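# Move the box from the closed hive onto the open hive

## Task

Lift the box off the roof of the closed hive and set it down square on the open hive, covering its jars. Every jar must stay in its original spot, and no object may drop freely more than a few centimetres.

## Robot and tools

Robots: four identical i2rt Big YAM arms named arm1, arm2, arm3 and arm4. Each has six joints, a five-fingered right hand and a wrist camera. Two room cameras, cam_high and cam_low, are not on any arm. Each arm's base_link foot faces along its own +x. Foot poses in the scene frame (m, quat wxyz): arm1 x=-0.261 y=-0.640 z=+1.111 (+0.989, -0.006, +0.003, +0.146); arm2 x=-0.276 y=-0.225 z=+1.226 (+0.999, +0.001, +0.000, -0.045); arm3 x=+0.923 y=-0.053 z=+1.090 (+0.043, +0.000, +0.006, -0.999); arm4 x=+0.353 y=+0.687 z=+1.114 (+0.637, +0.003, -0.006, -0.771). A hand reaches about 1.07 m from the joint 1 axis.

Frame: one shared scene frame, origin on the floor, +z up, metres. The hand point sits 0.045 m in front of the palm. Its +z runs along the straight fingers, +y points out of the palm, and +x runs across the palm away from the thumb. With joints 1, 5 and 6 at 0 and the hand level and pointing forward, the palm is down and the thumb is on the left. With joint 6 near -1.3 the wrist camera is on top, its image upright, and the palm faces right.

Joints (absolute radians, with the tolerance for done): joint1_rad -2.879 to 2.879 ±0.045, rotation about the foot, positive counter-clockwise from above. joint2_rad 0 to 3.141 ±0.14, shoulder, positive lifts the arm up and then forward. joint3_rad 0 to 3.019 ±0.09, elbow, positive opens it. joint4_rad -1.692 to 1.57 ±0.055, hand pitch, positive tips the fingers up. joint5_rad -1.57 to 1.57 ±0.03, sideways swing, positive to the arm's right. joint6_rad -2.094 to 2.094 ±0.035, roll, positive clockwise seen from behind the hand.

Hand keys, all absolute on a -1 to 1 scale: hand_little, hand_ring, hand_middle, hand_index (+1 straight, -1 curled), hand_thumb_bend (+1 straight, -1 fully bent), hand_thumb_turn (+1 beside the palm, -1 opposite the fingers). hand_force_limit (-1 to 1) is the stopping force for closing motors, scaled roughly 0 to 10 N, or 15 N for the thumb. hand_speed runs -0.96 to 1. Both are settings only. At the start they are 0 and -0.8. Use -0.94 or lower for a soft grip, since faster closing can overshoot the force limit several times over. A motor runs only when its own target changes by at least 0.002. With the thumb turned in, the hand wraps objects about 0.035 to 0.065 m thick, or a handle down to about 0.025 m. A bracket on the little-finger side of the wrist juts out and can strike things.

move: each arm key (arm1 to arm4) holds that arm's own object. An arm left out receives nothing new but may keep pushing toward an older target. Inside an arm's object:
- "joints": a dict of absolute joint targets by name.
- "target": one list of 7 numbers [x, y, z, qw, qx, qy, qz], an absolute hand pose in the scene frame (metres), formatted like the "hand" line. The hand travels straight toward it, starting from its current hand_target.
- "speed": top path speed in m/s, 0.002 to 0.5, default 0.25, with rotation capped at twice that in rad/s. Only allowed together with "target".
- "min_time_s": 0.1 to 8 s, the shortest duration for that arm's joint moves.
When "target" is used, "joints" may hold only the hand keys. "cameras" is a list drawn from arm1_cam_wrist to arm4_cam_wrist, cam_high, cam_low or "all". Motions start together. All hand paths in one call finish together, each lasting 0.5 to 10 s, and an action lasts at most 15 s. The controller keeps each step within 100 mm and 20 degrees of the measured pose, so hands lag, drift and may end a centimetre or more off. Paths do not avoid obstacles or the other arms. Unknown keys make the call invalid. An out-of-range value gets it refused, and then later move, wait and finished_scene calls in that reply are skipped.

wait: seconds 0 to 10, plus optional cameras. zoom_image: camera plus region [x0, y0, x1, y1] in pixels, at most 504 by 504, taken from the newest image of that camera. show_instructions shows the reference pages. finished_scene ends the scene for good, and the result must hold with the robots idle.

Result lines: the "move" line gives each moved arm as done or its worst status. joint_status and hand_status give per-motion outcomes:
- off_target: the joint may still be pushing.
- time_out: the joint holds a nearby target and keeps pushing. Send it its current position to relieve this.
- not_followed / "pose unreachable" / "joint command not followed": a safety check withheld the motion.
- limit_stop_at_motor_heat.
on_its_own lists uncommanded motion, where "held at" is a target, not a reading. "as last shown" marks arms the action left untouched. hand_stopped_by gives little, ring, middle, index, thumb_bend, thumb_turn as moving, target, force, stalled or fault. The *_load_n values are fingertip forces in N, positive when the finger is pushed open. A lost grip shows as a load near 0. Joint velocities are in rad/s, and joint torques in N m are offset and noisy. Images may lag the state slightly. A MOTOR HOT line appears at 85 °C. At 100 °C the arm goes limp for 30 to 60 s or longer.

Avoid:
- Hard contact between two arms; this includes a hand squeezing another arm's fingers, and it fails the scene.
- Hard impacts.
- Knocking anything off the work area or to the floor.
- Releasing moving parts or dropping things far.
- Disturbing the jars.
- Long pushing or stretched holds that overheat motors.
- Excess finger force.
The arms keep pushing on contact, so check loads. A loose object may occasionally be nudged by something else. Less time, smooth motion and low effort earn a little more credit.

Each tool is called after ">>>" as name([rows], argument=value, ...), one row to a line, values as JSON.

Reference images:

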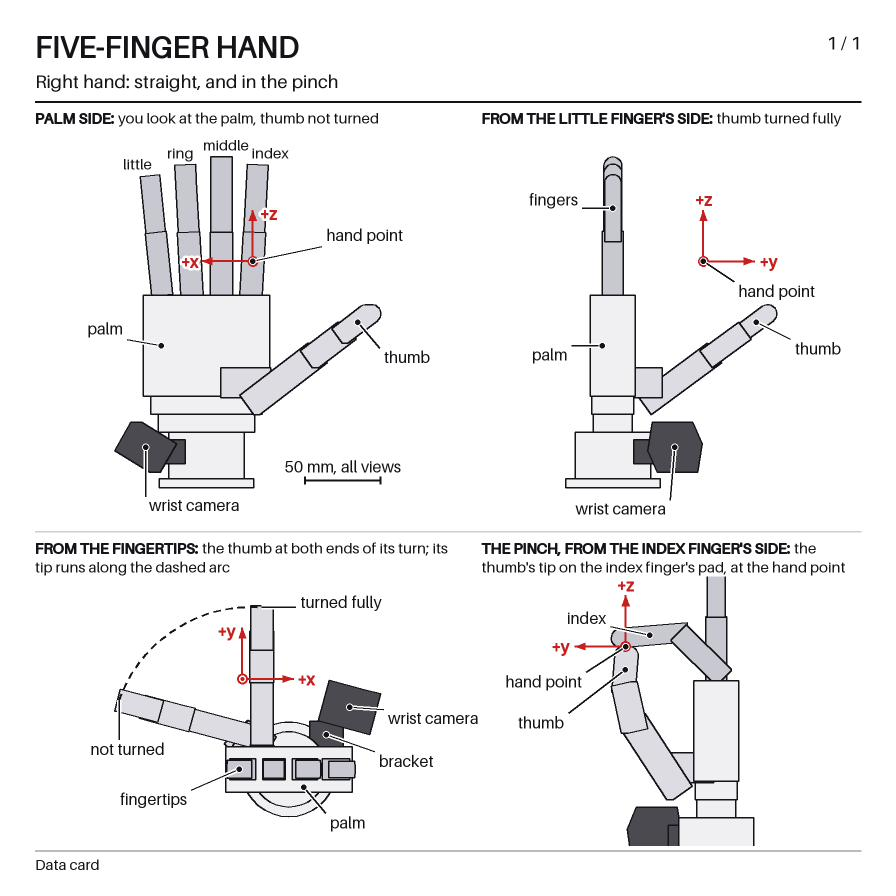

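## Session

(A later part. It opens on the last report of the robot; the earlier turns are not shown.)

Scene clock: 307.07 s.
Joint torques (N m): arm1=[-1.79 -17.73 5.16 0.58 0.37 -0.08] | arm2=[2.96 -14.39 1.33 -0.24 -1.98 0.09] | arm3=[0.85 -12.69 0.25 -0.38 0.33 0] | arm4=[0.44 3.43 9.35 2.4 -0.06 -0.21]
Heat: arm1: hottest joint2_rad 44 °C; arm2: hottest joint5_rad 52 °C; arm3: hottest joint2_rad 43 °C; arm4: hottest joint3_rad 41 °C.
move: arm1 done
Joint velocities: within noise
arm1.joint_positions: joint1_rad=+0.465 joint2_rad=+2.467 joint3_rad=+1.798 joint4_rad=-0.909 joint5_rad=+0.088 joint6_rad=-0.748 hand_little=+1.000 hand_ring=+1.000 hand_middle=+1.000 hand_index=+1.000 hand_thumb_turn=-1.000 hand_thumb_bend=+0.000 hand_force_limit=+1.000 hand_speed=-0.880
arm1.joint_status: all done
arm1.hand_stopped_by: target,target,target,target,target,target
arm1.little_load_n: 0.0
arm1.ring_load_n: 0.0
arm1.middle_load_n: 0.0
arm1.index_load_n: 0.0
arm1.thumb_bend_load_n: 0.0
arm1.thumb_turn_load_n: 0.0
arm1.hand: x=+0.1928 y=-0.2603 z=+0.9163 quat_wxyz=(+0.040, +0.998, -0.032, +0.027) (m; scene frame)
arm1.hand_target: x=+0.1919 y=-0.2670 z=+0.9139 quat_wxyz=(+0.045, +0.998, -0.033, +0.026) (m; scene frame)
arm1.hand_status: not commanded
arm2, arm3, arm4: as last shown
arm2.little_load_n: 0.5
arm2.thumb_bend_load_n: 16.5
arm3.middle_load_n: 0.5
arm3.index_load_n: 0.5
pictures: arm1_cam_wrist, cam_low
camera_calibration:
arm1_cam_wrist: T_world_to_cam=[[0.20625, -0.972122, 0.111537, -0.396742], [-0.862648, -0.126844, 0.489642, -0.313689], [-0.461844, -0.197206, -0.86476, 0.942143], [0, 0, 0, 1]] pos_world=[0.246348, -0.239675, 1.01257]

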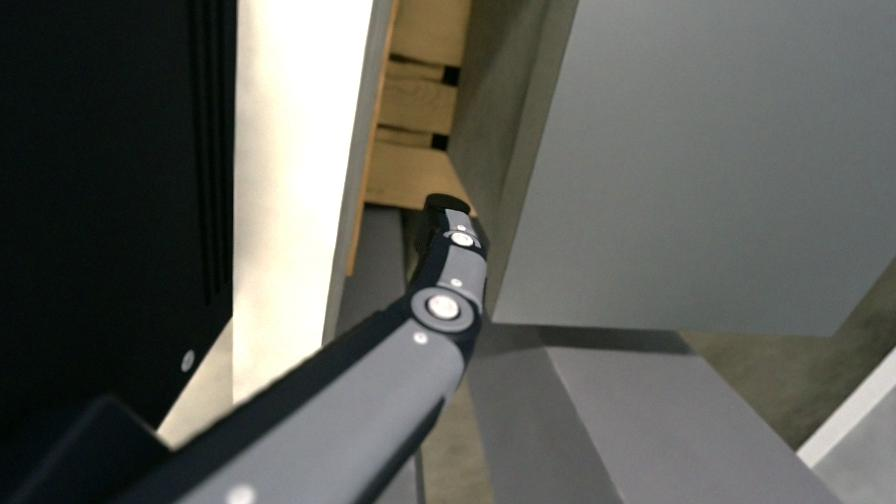

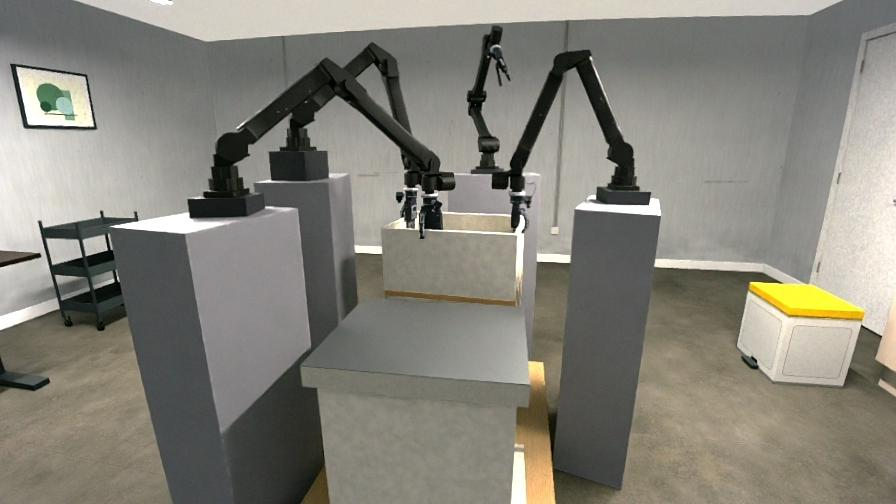

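>>> move(arm1={"target": [0.190, -0.252, 0.930, 0.0400, 0.9985, -0.0320, 0.0260], "speed": 0.05}, arm2={"target": [0.026, 0.072, 0.907, 0.0120, 0.6738, -0.7386, -0.0100], "speed": 0.05}, arm3={"target": [0.610, -0.061, 0.909, 0.0120, 0.7381, 0.6742, 0.0050], "speed": 0.05}, cameras=[])

>>> move(arm1={"target": [0.190, -0.252, 1.090, 0.0400, 0.9985, -0.0320, 0.0260], "speed": 0.1}, arm2={"joints": {"hand_thumb_bend": 0.0}}, arm3={"joints": {"hand_thumb_bend": 0.0}}, cameras=["cam_low", "arm4_cam_wrist"])

Scene clock: 308.73 s.
Joint torques (N m): arm1=[-0.62 -18.73 7.13 -0.27 0.2 0.04] | arm2=[1.32 -14.27 2.44 0.39 -0.86 -0.05] | arm3=[0.15 -13.92 2.3 0.42 0.02 -0.04] | arm4=[0.44 3.43 9.26 2.25 -0.07 -0.21]
Heat: arm1: hottest joint2_rad 44 °C; arm2: hottest joint5_rad 51 °C; arm3: hottest joint2_rad 43 °C; arm4: hottest joint3_rad 41 °C.
move: arm1 off_target; arm2 done; arm3 off_target
Joint velocities: within noise
arm1.joint_positions: joint1_rad=+0.469 joint2_rad=+2.463 joint3_rad=+1.798 joint4_rad=-0.925 joint5_rad=+0.085 joint6_rad=-0.746 hand_little=+1.000 hand_ring=+1.000 hand_middle=+1.000 hand_index=+1.000 hand_thumb_turn=-1.000 hand_thumb_bend=+0.000 hand_force_limit=+1.000 hand_speed=-0.880
arm1.joint_status: not commanded
arm1.hand_stopped_by: target,target,target,target,target,target
arm1.little_load_n: 0.0
arm1.ring_load_n: 0.0
arm1.middle_load_n: 0.0
arm1.index_load_n: 0.0
arm1.thumb_bend_load_n: 0.0
arm1.thumb_turn_load_n: 0.0
arm1.hand: x=+0.1889 y=-0.2602 z=+0.9194 quat_wxyz=(+0.043, +0.998, -0.031, +0.022) (m; scene frame)
arm1.hand_target: x=+0.1899 y=-0.2522 z=+0.9299 quat_wxyz=(+0.040, +0.998, -0.032, +0.026) (m; scene frame)
arm1.hand_status: off_target (0.013 m and 0.6 deg from the pose sent, 0.016 m and 0.1 deg at the start)
arm2.joint_positions: joint1_rad=+0.708 joint2_rad=+2.439 joint3_rad=+1.126 joint4_rad=-0.278 joint5_rad=+0.009 joint6_rad=+0.709 hand_little=+1.000 hand_ring=+1.000 hand_middle=+1.000 hand_index=+1.000 hand_thumb_turn=-1.000 hand_thumb_bend=-0.536 hand_force_limit=+1.000 hand_speed=-0.880
arm2.joint_status: not commanded
arm2.hand_stopped_by: target,target,target,target,force,target
arm2.little_load_n: 0.5
arm2.ring_load_n: 0.5
arm2.middle_load_n: 0.0
arm2.index_load_n: 0.0
arm2.thumb_bend_load_n: 15.5
arm2.thumb_turn_load_n: 2.0
arm2.hand: x=+0.0324 y=+0.0685 z=+0.9127 quat_wxyz=(+0.010, +0.674, -0.739, +0.002) (m; scene frame)
arm2.hand_target: x=+0.0260 y=+0.0718 z=+0.9071 quat_wxyz=(+0.012, +0.674, -0.739, -0.010) (m; scene frame)
arm2.hand_status: done (0.009 m and 1.4 deg from the pose sent, 0.009 m and 1.1 deg at the start)
arm3.joint_positions: joint1_rad=-0.164 joint2_rad=+2.005 joint3_rad=+0.815 joint4_rad=-0.384 joint5_rad=-0.025 joint6_rad=+0.010 hand_little=+1.000 hand_ring=+1.000 hand_middle=+1.000 hand_index=+1.000 hand_thumb_turn=-1.000 hand_thumb_bend=-0.546 hand_force_limit=+1.000 hand_speed=-0.900
arm3.joint_status: not commanded
arm3.hand_stopped_by: target,target,target,target,force,target
arm3.little_load_n: 0.0
arm3.ring_load_n: 0.0
arm3.middle_load_n: 0.0
arm3.index_load_n: 0.0
arm3.thumb_bend_load_n: 13.5
arm3.thumb_turn_load_n: 1.5
arm3.hand: x=+0.5976 y=-0.0613 z=+0.9137 quat_wxyz=(-0.005, -0.737, -0.675, +0.004) (m; scene frame)
arm3.hand_target: x=+0.6099 y=-0.0610 z=+0.9092 quat_wxyz=(-0.012, -0.738, -0.674, -0.005) (m; scene frame)
arm3.hand_status: off_target (0.013 m and 1.3 deg from the pose sent, 0.010 m and 0.5 deg at the start)
arm4: as last shown
arm4.thumb_bend_load_n: 0.5
pictures: none
No camera images: "cameras" was empty.

Scene clock: 313.03 s.
Joint torques (N m): arm1=[-0.85 -17.61 10.11 0.06 0.22 0.03] | arm2=[1.38 -14.27 2.47 0.42 -0.78 -0.03] | arm3=[0.73 -13.22 1.99 0.31 0.03 -0.03] | arm4=[0.62 3.19 9.35 2.32 -0.05 -0.2]
Heat: arm1: hottest joint2_rad 44 °C; arm2: hottest joint5_rad 49 °C; arm3: hottest joint2_rad 42 °C; arm4: hottest joint3_rad 41 °C.
move: arm1 off_target; arm2 done; arm3 done
Joint velocities: within noise
arm1.joint_positions: joint1_rad=+0.470 joint2_rad=+2.231 joint3_rad=+1.809 joint4_rad=-1.200 joint5_rad=+0.085 joint6_rad=-0.745 hand_little=+1.000 hand_ring=+1.000 hand_middle=+1.000 hand_index=+1.000 hand_thumb_turn=-1.000 hand_thumb_bend=+0.000 hand_force_limit=+1.000 hand_speed=-0.880
arm1.joint_status: not commanded
arm1.hand_stopped_by: target,target,target,target,target,target
arm1.little_load_n: 0.0
arm1.ring_load_n: 0.0
arm1.middle_load_n: 0.0
arm1.index_load_n: 0.0
arm1.thumb_bend_load_n: 0.0
arm1.thumb_turn_load_n: 0.0
arm1.hand: x=+0.1803 y=-0.2660 z=+1.0740 quat_wxyz=(+0.054, +0.998, -0.030, +0.011) (m; scene frame)
arm1.hand_target: x=+0.1895 y=-0.2525 z=+1.0903 quat_wxyz=(+0.040, +0.998, -0.032, +0.026) (m; scene frame)
arm1.hand_status: off_target (0.023 m and 2.4 deg from the pose sent, 0.171 m and 0.5 deg at the start)
arm2.joint_positions: joint1_rad=+0.707 joint2_rad=+2.439 joint3_rad=+1.126 joint4_rad=-0.278 joint5_rad=+0.008 joint6_rad=+0.709 hand_little=+1.000 hand_ring=+1.000 hand_middle=+1.000 hand_index=+1.000 hand_thumb_turn=-1.000 hand_thumb_bend=+0.000 hand_force_limit=+1.000 hand_speed=-0.880
arm2.joint_status: all done
arm2.hand_stopped_by: target,target,target,target,target,target
arm2.little_load_n: 0.0
arm2.ring_load_n: 0.0
arm2.middle_load_n: 0.0
arm2.index_load_n: 0.0
arm2.thumb_bend_load_n: 0.0
arm2.thumb_turn_load_n: 0.0
arm2.hand: x=+0.0324 y=+0.0685 z=+0.9128 quat_wxyz=(+0.010, +0.674, -0.739, +0.001) (m; scene frame)
arm2.hand_target: x=+0.0261 y=+0.0718 z=+0.9071 quat_wxyz=(+0.012, +0.674, -0.739, -0.010) (m; scene frame)
arm2.hand_status: not commanded
arm3.joint_positions: joint1_rad=-0.164 joint2_rad=+2.005 joint3_rad=+0.815 joint4_rad=-0.381 joint5_rad=-0.025 joint6_rad=+0.010 hand_little=+1.000 hand_ring=+1.000 hand_middle=+1.000 hand_index=+1.000 hand_thumb_turn=-1.000 hand_thumb_bend=+0.000 hand_force_limit=+1.000 hand_speed=-0.900
arm3.joint_status: all done
arm3.hand_stopped_by: target,target,target,target,target,target
arm3.little_load_n: 0.0
arm3.ring_load_n: 0.0
arm3.middle_load_n: 0.0
arm3.index_load_n: -0.5
arm3.thumb_bend_load_n: 0.0
arm3.thumb_turn_load_n: 0.0
arm3.hand: x=+0.5969 y=-0.0612 z=+0.9136 quat_wxyz=(-0.004, -0.737, -0.675, +0.005) (m; scene frame)
arm3.hand_target: x=+0.6100 y=-0.0610 z=+0.9093 quat_wxyz=(-0.012, -0.738, -0.674, -0.005) (m; scene frame)
arm3.hand_status: not commanded
arm4: as last shown
arm4.index_load_n: 0.5
arm4.thumb_bend_load_n: 0.0
pictures: arm4_cam_wrist, cam_low

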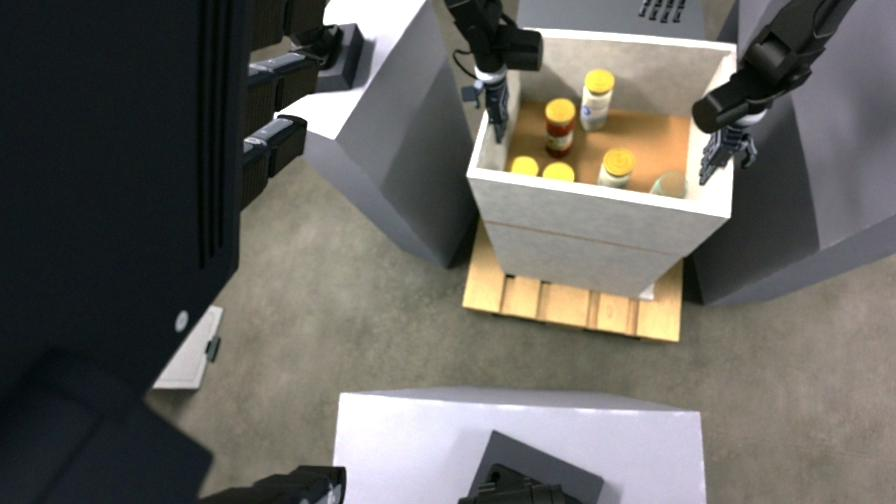

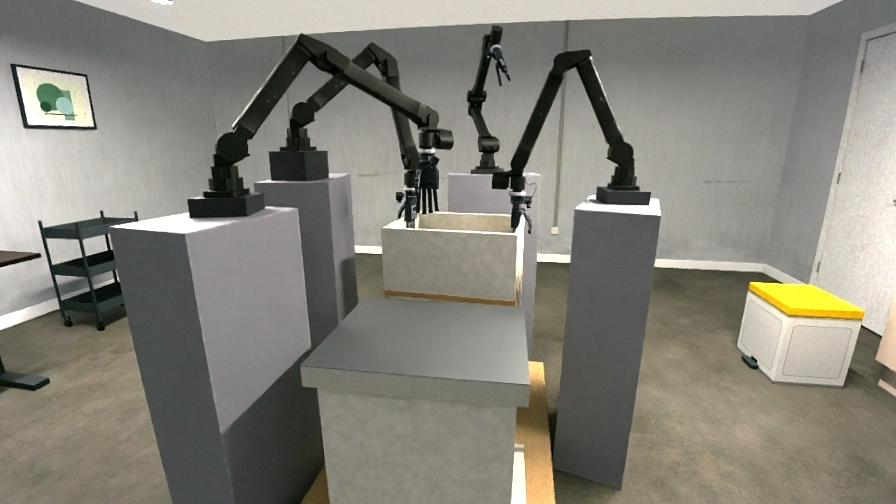

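>>> move(arm2={"target": [0.034, 0.0695, 0.93, 0.010, 0.674, -0.739, 0.0], "speed": 0.04}, arm3={"target": [0.598, -0.061, 0.93, 0.004, 0.737, 0.675, 0.0], "speed": 0.04}, cameras=["cam_low", "cam_high", "arm4_cam_wrist"])

Scene clock: 315.10 s.
Joint torques (N m): arm1=[-0.91 -17.73 10.14 -0.01 0.21 0.04] | arm2=[0.85 -17.2 1.32 -0.4 -0.09 -0.09] | arm3=[1.08 -15.27 3.52 -0.68 -0.02 0.01] | arm4=[0.67 3.31 9.31 2.25 -0.06 -0.24]
Heat: arm1: hottest joint2_rad 44 °C; arm2: hottest joint5_rad 48 °C; arm3: hottest joint2_rad 42 °C; arm4: hottest joint3_rad 41 °C.
move: arm2 done; arm3 done
Joint velocities: within noise
arm1, arm4: as last shown
arm2.joint_positions: joint1_rad=+0.707 joint2_rad=+2.419 joint3_rad=+1.124 joint4_rad=-0.293 joint5_rad=+0.008 joint6_rad=+0.709 hand_little=+1.000 hand_ring=+1.000 hand_middle=+1.000 hand_index=+1.000 hand_thumb_turn=-1.000 hand_thumb_bend=+0.000 hand_force_limit=+1.000 hand_speed=-0.880
arm2.joint_status: not commanded
arm2.hand_stopped_by: target,target,target,target,target,target
arm2.little_load_n: 0.0
arm2.ring_load_n: 0.0
arm2.middle_load_n: 0.0
arm2.index_load_n: 0.0
arm2.thumb_bend_load_n: 0.0
arm2.thumb_turn_load_n: 0.0
arm2.hand: x=+0.0353 y=+0.0701 z=+0.9211 quat_wxyz=(+0.008, +0.673, -0.739, +0.002) (m; scene frame)
arm2.hand_target: x=+0.0341 y=+0.0695 z=+0.9298 quat_wxyz=(+0.010, +0.674, -0.739, +0.000) (m; scene frame)
arm2.hand_status: done (0.009 m and 0.3 deg from the pose sent, 0.017 m and 0.2 deg at the start)
arm3.joint_positions: joint1_rad=-0.164 joint2_rad=+1.980 joint3_rad=+0.815 joint4_rad=-0.409 joint5_rad=-0.020 joint6_rad=+0.010 hand_little=+1.000 hand_ring=+1.000 hand_middle=+1.000 hand_index=+1.000 hand_thumb_turn=-1.000 hand_thumb_bend=+0.000 hand_force_limit=+1.000 hand_speed=-0.900
arm3.joint_status: not commanded
arm3.hand_stopped_by: target,target,target,target,target,target
arm3.little_load_n: 0.0
arm3.ring_load_n: 0.0
arm3.middle_load_n: 0.0
arm3.index_load_n: 0.0
arm3.thumb_bend_load_n: 0.0
arm3.thumb_turn_load_n: 0.0
arm3.hand: x=+0.5967 y=-0.0604 z=+0.9228 quat_wxyz=(-0.003, -0.737, -0.675, +0.002) (m; scene frame)
arm3.hand_target: x=+0.5980 y=-0.0610 z=+0.9298 quat_wxyz=(-0.004, -0.737, -0.675, +0.000) (m; scene frame)
arm3.hand_status: done (0.007 m and 0.3 deg from the pose sent, 0.016 m and 0.6 deg at the start)
arm4.index_load_n: 0.0
pictures: arm4_cam_wrist, cam_high, cam_low

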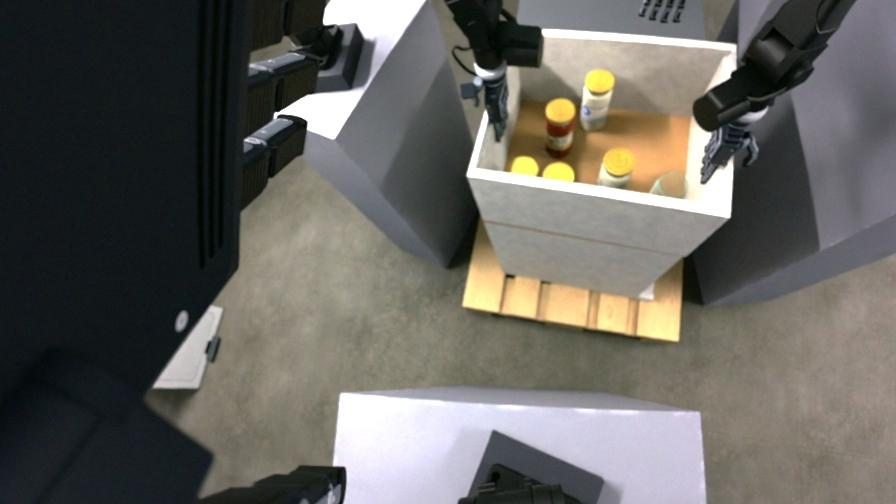

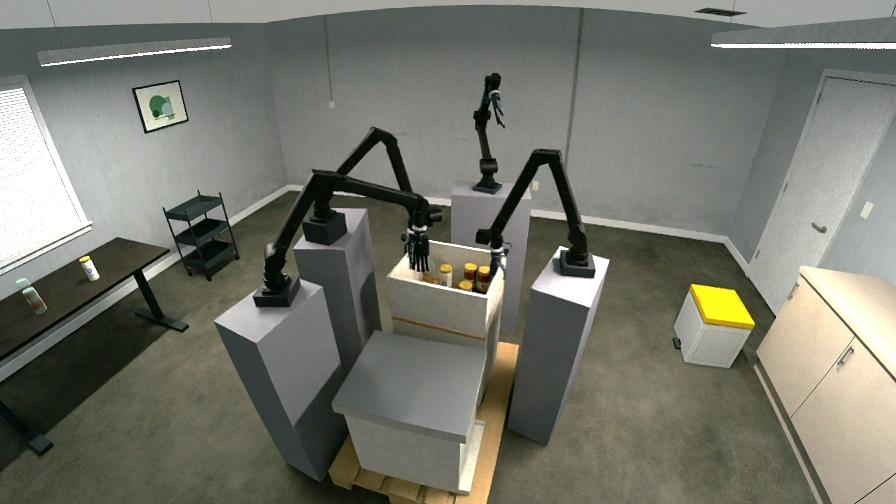

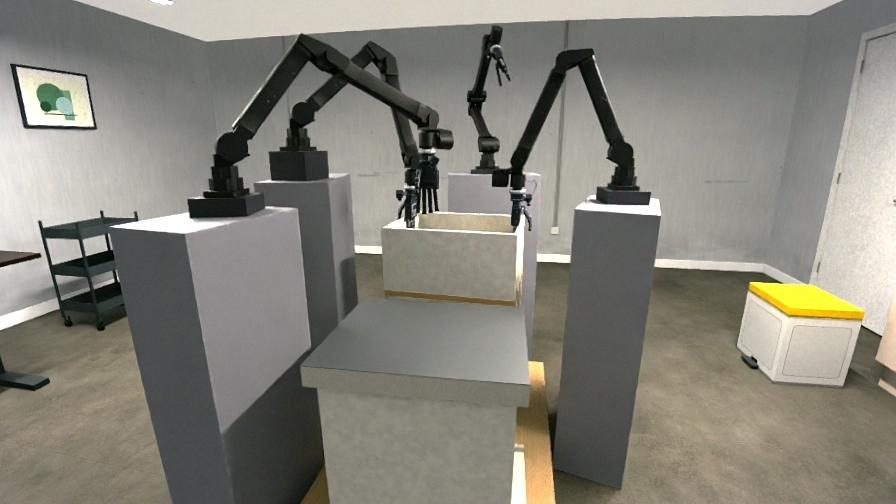

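>>> move(arm2={"target": [0.040, 0.0695, 0.97, 0.010, 0.674, -0.739, 0.0], "speed": 0.05}, arm3={"target": [0.592, -0.061, 0.97, 0.004, 0.737, 0.675, 0.0], "speed": 0.05}, cameras=["cam_low", "arm4_cam_wrist"])

>>> zoom_image(camera="cam_low", region=[375, 190, 545, 320])

Scene clock: 317.13 s.
Joint torques (N m): arm1=[-0.85 -17.67 10.11 0.05 0.21 0.04] | arm2=[0.26 -17.08 2.02 -0.2 -0.07 -0.15] | arm3=[1.38 -14.39 5.91 -0.53 0.05 0.03] | arm4=[0.67 3.02 9.33 2.29 -0.08 -0.23]
Heat: arm1: hottest joint2_rad 44 °C; arm2: hottest joint5_rad 47 °C; arm3: hottest joint2_rad 42 °C; arm4: hottest joint3_rad 41 °C.
move: arm2 done; arm3 off_target
Joint velocities: within noise
arm1, arm4: as last shown
arm2.joint_positions: joint1_rad=+0.707 joint2_rad=+2.321 joint3_rad=+1.097 joint4_rad=-0.370 joint5_rad=+0.008 joint6_rad=+0.709 hand_little=+1.000 hand_ring=+1.000 hand_middle=+1.000 hand_index=+1.000 hand_thumb_turn=-1.000 hand_thumb_bend=+0.000 hand_force_limit=+1.000 hand_speed=-0.880
arm2.joint_status: not commanded
arm2.hand_stopped_by: target,target,target,target,target,target
arm2.little_load_n: 0.0
arm2.ring_load_n: 0.0
arm2.middle_load_n: 0.0
arm2.index_load_n: 0.0
arm2.thumb_bend_load_n: 0.0
arm2.thumb_turn_load_n: 0.0
arm2.hand: x=+0.0375 y=+0.0717 z=+0.9608 quat_wxyz=(+0.012, +0.673, -0.739, +0.001) (m; scene frame)
arm2.hand_target: x=+0.0400 y=+0.0696 z=+0.9698 quat_wxyz=(+0.010, +0.674, -0.739, +0.000) (m; scene frame)
arm2.hand_status: done (0.010 m and 0.2 deg from the pose sent, 0.049 m and 0.3 deg at the start)
arm3.joint_positions: joint1_rad=-0.164 joint2_rad=+1.877 joint3_rad=+0.815 joint4_rad=-0.522 joint5_rad=-0.020 joint6_rad=+0.010 hand_little=+1.000 hand_ring=+1.000 hand_middle=+1.000 hand_index=+1.000 hand_thumb_turn=-1.000 hand_thumb_bend=+0.000 hand_force_limit=+1.000 hand_speed=-0.900
arm3.joint_status: not commanded
arm3.hand_stopped_by: target,target,target,target,target,target
arm3.little_load_n: 0.0
arm3.ring_load_n: 0.0
arm3.middle_load_n: 0.0
arm3.index_load_n: 0.0
arm3.thumb_bend_load_n: 0.0
arm3.thumb_turn_load_n: 0.0
arm3.hand: x=+0.5981 y=-0.0609 z=+0.9610 quat_wxyz=(-0.007, -0.738, -0.675, -0.001) (m; scene frame)
arm3.hand_target: x=+0.5922 y=-0.0610 z=+0.9698 quat_wxyz=(-0.004, -0.738, -0.675, +0.000) (m; scene frame)
arm3.hand_status: off_target (0.011 m and 0.3 deg from the pose sent, 0.047 m and 0.3 deg at the start)
pictures: arm4_cam_wrist, cam_low

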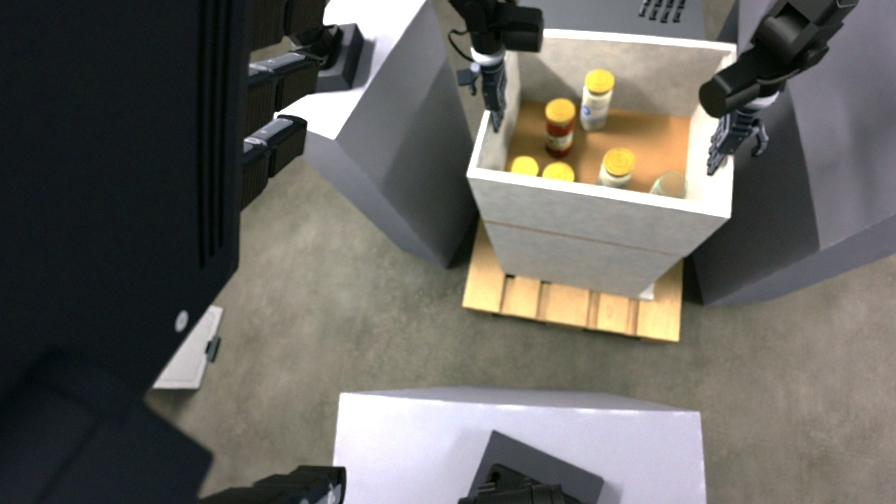

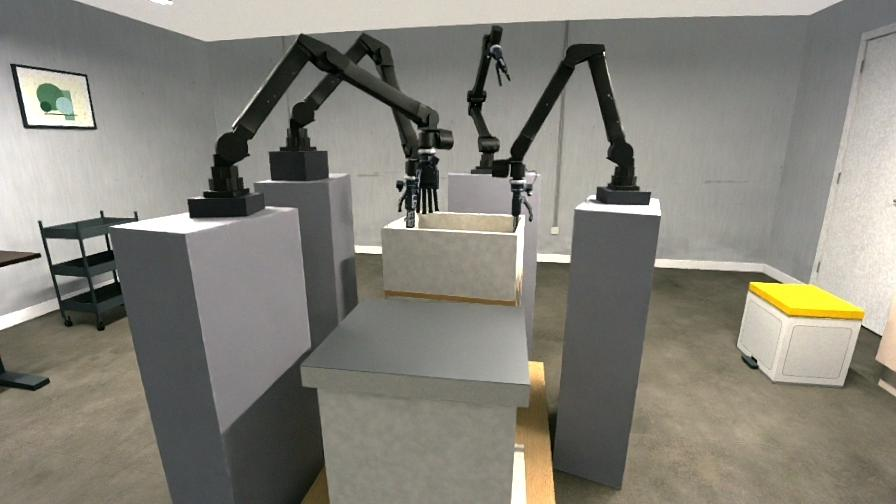

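Scaled by 2.965 from the camera's 896x504 image, which has a finer 1280x720 frame.

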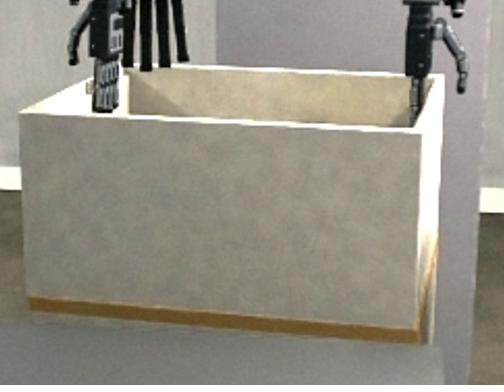

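>>> move(arm2={"target": [0.040, 0.0695, 1.10, 0.010, 0.674, -0.739, 0.0], "speed": 0.1}, arm3={"target": [0.595, -0.061, 1.10, 0.004, 0.737, 0.675, 0.0], "speed": 0.1}, arm1={"target": [0.1895, -0.2525, 1.13, 0.0, 0.9986, 0.0523, 0.0], "speed": 0.1}, cameras=["cam_low", "arm4_cam_wrist", "cam_high"])

>>> zoom_image(camera="cam_low", region=[375, 190, 545, 320])

>>> zoom_image(camera="arm4_cam_wrist", region=[450, 20, 750, 310])

Scene clock: 319.70 s.
Joint torques (N m): arm1=[-1.79 -17.38 10.03 0.05 -0.04 -0.21] | arm2=[0.26 -15.38 3.86 -0.21 -0.05 -0.16] | arm3=[1.2 -13.51 9.85 -0.29 0.02 -0.03] | arm4=[0.44 3.14 9.39 2.26 -0.06 -0.21]
Heat: arm1: hottest joint2_rad 44 °C; arm2: hottest joint5_rad 46 °C; arm3: hottest joint2_rad 42 °C; arm4: hottest joint3_rad 41 °C.
move: arm1 off_target; arm2 done; arm3 off_target
Joint velocities: within noise
arm1.joint_positions: joint1_rad=+0.470 joint2_rad=+2.163 joint3_rad=+1.809 joint4_rad=-1.245 joint5_rad=-0.003 joint6_rad=-0.902 hand_little=+1.000 hand_ring=+1.000 hand_middle=+1.000 hand_index=+1.000 hand_thumb_turn=-1.000 hand_thumb_bend=+0.000 hand_force_limit=+1.000 hand_speed=-0.880
arm1.joint_status: not commanded
arm1.hand_stopped_by: target,target,target,target,target,target
arm1.little_load_n: 0.0
arm1.ring_load_n: 0.0
arm1.middle_load_n: 0.0
arm1.index_load_n: 0.0
arm1.thumb_bend_load_n: 0.0
arm1.thumb_turn_load_n: 0.0
arm1.hand: x=+0.1765 y=-0.2597 z=+1.1129 quat_wxyz=(+0.014, +0.999, +0.047, -0.014) (m; scene frame)
arm1.hand_target: x=+0.1891 y=-0.2530 z=+1.1302 quat_wxyz=(+0.000, +0.999, +0.052, +0.000) (m; scene frame)
arm1.hand_status: off_target (0.023 m and 2.3 deg from the pose sent, 0.058 m and 11.3 deg at the start)
arm2.joint_positions: joint1_rad=+0.707 joint2_rad=+2.000 joint3_rad=+1.045 joint4_rad=-0.636 joint5_rad=+0.008 joint6_rad=+0.709 hand_little=+1.000 hand_ring=+1.000 hand_middle=+1.000 hand_index=+1.000 hand_thumb_turn=-1.000 hand_thumb_bend=+0.000 hand_force_limit=+1.000 hand_speed=-0.880
arm2.joint_status: not commanded
arm2.hand_stopped_by: target,target,target,target,target,target
arm2.little_load_n: 0.0
arm2.ring_load_n: 0.0
arm2.middle_load_n: 0.0
arm2.index_load_n: 0.0
arm2.thumb_bend_load_n: 0.0
arm2.thumb_turn_load_n: 0.0
arm2.hand: x=+0.0403 y=+0.0733 z=+1.0933 quat_wxyz=(+0.010, +0.673, -0.739, +0.001) (m; scene frame)
arm2.hand_target: x=+0.0401 y=+0.0696 z=+1.0999 quat_wxyz=(+0.010, +0.674, -0.739, +0.000) (m; scene frame)
arm2.hand_status: done (0.008 m and 0.2 deg from the pose sent, 0.139 m and 0.2 deg at the start)
arm3.joint_positions: joint1_rad=-0.164 joint2_rad=+1.575 joint3_rad=+0.871 joint4_rad=-0.910 joint5_rad=-0.020 joint6_rad=+0.010 hand_little=+1.000 hand_ring=+1.000 hand_middle=+1.000 hand_index=+1.000 hand_thumb_turn=-1.000 hand_thumb_bend=+0.000 hand_force_limit=+1.000 hand_speed=-0.900
arm3.joint_status: not commanded
arm3.hand_stopped_by: target,target,target,target,target,target
arm3.little_load_n: 0.0
arm3.ring_load_n: 0.0
arm3.middle_load_n: 0.0
arm3.index_load_n: 0.0
arm3.thumb_bend_load_n: 0.0
arm3.thumb_turn_load_n: 0.0
arm3.hand: x=+0.6109 y=-0.0635 z=+1.0870 quat_wxyz=(-0.018, -0.738, -0.675, -0.012) (m; scene frame)
arm3.hand_target: x=+0.5955 y=-0.0610 z=+1.0999 quat_wxyz=(-0.004, -0.738, -0.675, +0.000) (m; scene frame)
arm3.hand_status: off_target (0.021 m and 2.1 deg from the pose sent, 0.139 m and 0.3 deg at the start)
arm4: as last shown
arm4.thumb_turn_load_n: -0.5
pictures: arm4_cam_wrist, cam_high, cam_low

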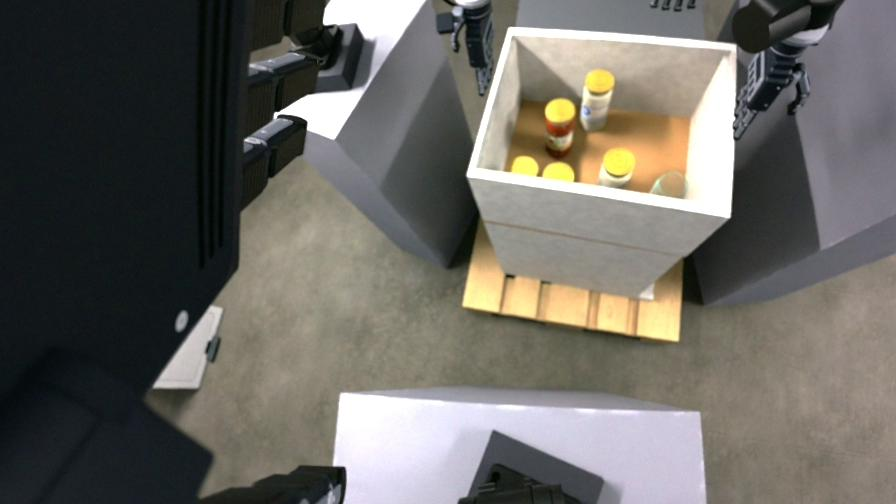

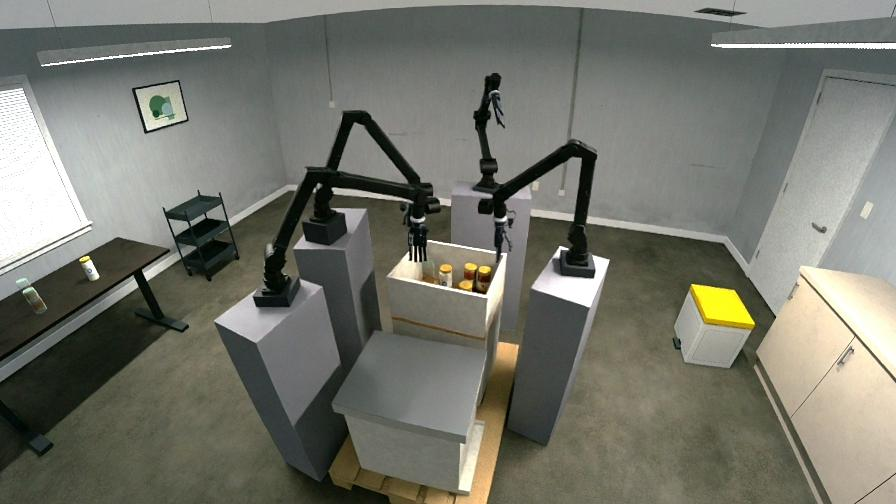

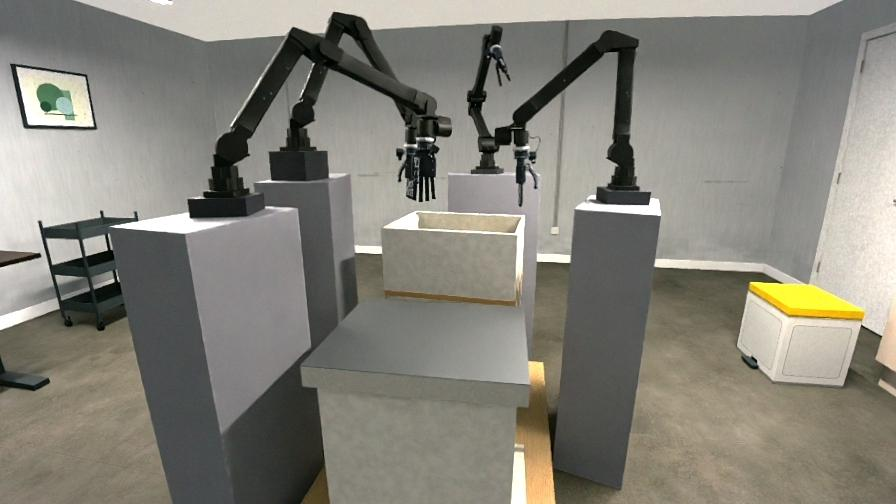

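Scaled by 2.965 from the camera's 896x504 image, which has a finer 1280x720 frame.

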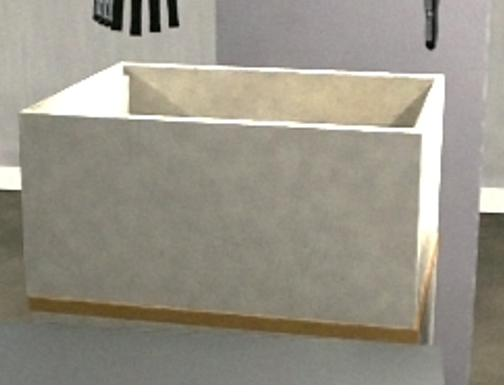

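Scaled by 1.680 from the camera's 896x504 image, which has a finer 1280x720 frame.

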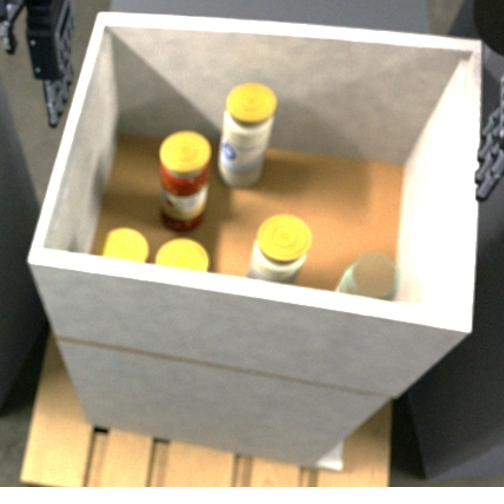

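>>> zoom_image(camera="cam_low", region=[375, 255, 455, 320])

>>> zoom_image(camera="cam_low", region=[475, 255, 555, 320])

>>> zoom_image(camera="arm4_cam_wrist", region=[455, 180, 555, 265])

>>> zoom_image(camera="arm4_cam_wrist", region=[640, 195, 740, 280])

>>> zoom_image(camera="cam_high", region=[380, 235, 520, 365])

Scaled by 6.300 from the camera's 896x504 image, which has a finer 1280x720 frame.

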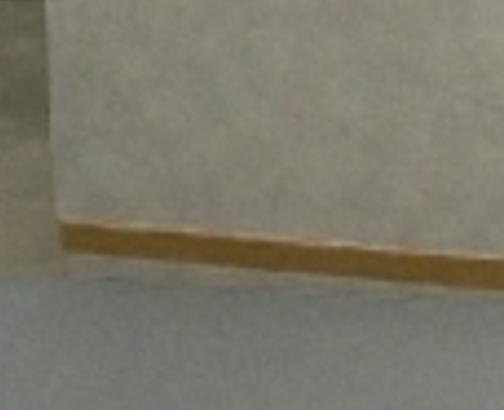

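Scaled by 6.300 from the camera's 896x504 image, which has a finer 1280x720 frame.

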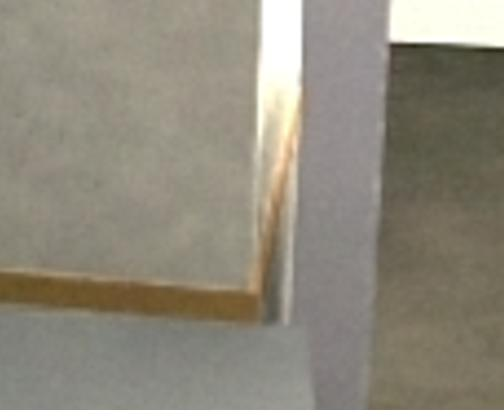

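Scaled by 5.040 from the camera's 896x504 image, which has a finer 1280x720 frame.

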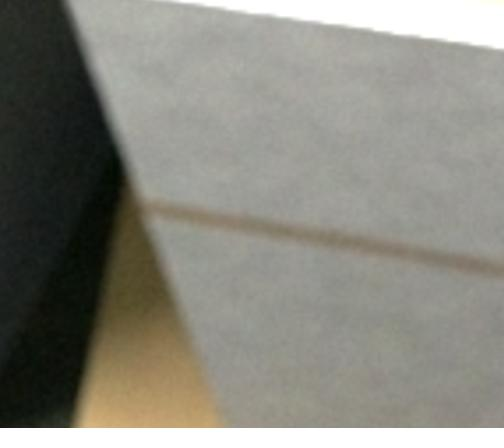

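Scaled by 5.040 from the camera's 896x504 image, which has a finer 1280x720 frame.

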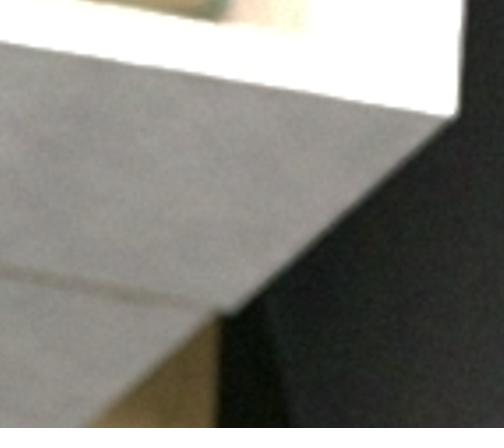

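Scaled by 3.600 from the camera's 896x504 image, which has a finer 1280x720 frame.

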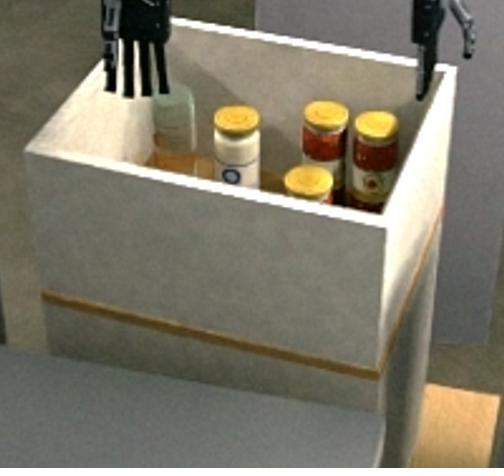

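>>> wait(seconds=1, cameras=["arm4_cam_wrist"])

Scene clock: 321.50 s.
Joint torques (N m): arm1=[-1.96 -17.38 10.06 0.13 -0.05 -0.19] | arm2=[0.44 -15.38 3.81 -0.17 -0.07 -0.15] | arm3=[0.85 -13.45 9.77 -0.21 -0.02 -0.05] | arm4=[0.73 3.08 9.33 2.24 -0.06 -0.21]
Heat: arm1: hottest joint2_rad 44 °C; arm2: hottest joint5_rad 45 °C; arm3: hottest joint2_rad 42 °C; arm4: hottest joint3_rad 41 °C.
Joint velocities: within noise
arm1.joint_positions: joint1_rad=+0.470 joint2_rad=+2.163 joint3_rad=+1.809 joint4_rad=-1.245 joint5_rad=-0.003 joint6_rad=-0.903 hand_little=+1.000 hand_ring=+1.000 hand_middle=+1.000 hand_index=+1.000 hand_thumb_turn=-1.000 hand_thumb_bend=+0.000 hand_force_limit=+1.000 hand_speed=-0.880
arm1.joint_status: not commanded
arm1.hand_stopped_by: target,target,target,target,target,target
arm1.little_load_n: 0.0
arm1.ring_load_n: 0.0
arm1.middle_load_n: 0.0
arm1.index_load_n: 0.0
arm1.thumb_bend_load_n: 0.0
arm1.thumb_turn_load_n: 0.0
arm1.hand: x=+0.1765 y=-0.2597 z=+1.1129 quat_wxyz=(+0.014, +0.999, +0.047, -0.014) (m; scene frame)
arm1.hand_target: x=+0.1891 y=-0.2529 z=+1.1302 quat_wxyz=(+0.000, +0.999, +0.052, +0.000) (m; scene frame)
arm1.hand_status: off_target (0.023 m and 2.3 deg from the pose sent, 0.058 m and 11.3 deg at the start)
arm2.joint_positions: joint1_rad=+0.707 joint2_rad=+2.000 joint3_rad=+1.045 joint4_rad=-0.636 joint5_rad=+0.008 joint6_rad=+0.709 hand_little=+1.000 hand_ring=+1.000 hand_middle=+1.000 hand_index=+1.000 hand_thumb_turn=-1.000 hand_thumb_bend=+0.000 hand_force_limit=+1.000 hand_speed=-0.880
arm2.joint_status: not commanded
arm2.hand_stopped_by: target,target,target,target,target,target
arm2.little_load_n: 0.0
arm2.ring_load_n: 0.0
arm2.middle_load_n: 0.0
arm2.index_load_n: 0.5
arm2.thumb_bend_load_n: 0.0
arm2.thumb_turn_load_n: 0.0
arm2.hand: x=+0.0403 y=+0.0733 z=+1.0933 quat_wxyz=(+0.010, +0.673, -0.739, +0.001) (m; scene frame)
arm2.hand_target: x=+0.0401 y=+0.0696 z=+1.0999 quat_wxyz=(+0.010, +0.674, -0.739, +0.000) (m; scene frame)
arm2.hand_status: done (0.008 m and 0.2 deg from the pose sent, 0.139 m and 0.2 deg at the start)
arm3.joint_positions: joint1_rad=-0.164 joint2_rad=+1.575 joint3_rad=+0.871 joint4_rad=-0.910 joint5_rad=-0.020 joint6_rad=+0.010 hand_little=+1.000 hand_ring=+1.000 hand_middle=+1.000 hand_index=+1.000 hand_thumb_turn=-1.000 hand_thumb_bend=+0.000 hand_force_limit=+1.000 hand_speed=-0.900
arm3.joint_status: not commanded
arm3.hand_stopped_by: target,target,target,target,target,target
arm3.little_load_n: 0.0
arm3.ring_load_n: 0.0
arm3.middle_load_n: 0.0
arm3.index_load_n: 0.0
arm3.thumb_bend_load_n: 0.0
arm3.thumb_turn_load_n: 0.0
arm3.hand: x=+0.6109 y=-0.0635 z=+1.0870 quat_wxyz=(-0.018, -0.738, -0.675, -0.012) (m; scene frame)
arm3.hand_target: x=+0.5955 y=-0.0610 z=+1.0999 quat_wxyz=(-0.004, -0.738, -0.675, +0.000) (m; scene frame)
arm3.hand_status: off_target (0.021 m and 2.1 deg from the pose sent, 0.139 m and 0.3 deg at the start)
arm4.joint_positions: joint1_rad=+0.584 joint2_rad=+0.612 joint3_rad=+1.380 joint4_rad=-1.427 joint5_rad=-0.032 joint6_rad=-0.991 hand_little=+1.000 hand_ring=+1.000 hand_middle=+1.000 hand_index=+1.000 hand_thumb_turn=+1.000 hand_thumb_bend=+1.000 hand_force_limit=+0.000 hand_speed=-0.800
arm4.joint_status: not commanded
arm4.hand_stopped_by: target,target,target,target,target,target
arm4.little_load_n: 0.0
arm4.ring_load_n: 0.0
arm4.middle_load_n: 0.0
arm4.index_load_n: 0.0
arm4.thumb_bend_load_n: 0.0
arm4.thumb_turn_load_n: 0.0
arm4.hand: x=+0.3995 y=+0.4923 z=+1.5734 quat_wxyz=(+0.113, +0.575, -0.686, +0.430) (m; scene frame)
arm4.hand_target: x=+0.3992 y=+0.4928 z=+1.5818 quat_wxyz=(+0.116, +0.572, -0.683, +0.439) (m; scene frame)
arm4.hand_status: not commanded
wait: 1.00 s; at rest from the start
pictures: arm4_cam_wrist

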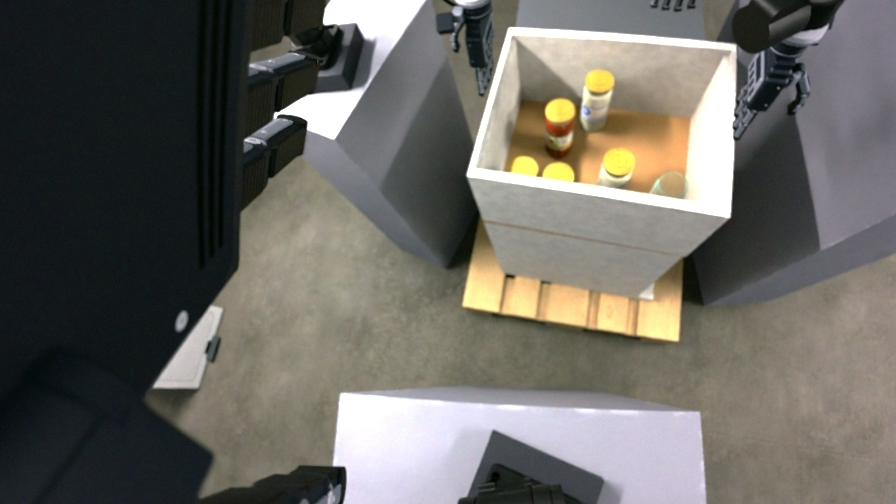

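>>> finished_scene()

The scene is finished: the task was done.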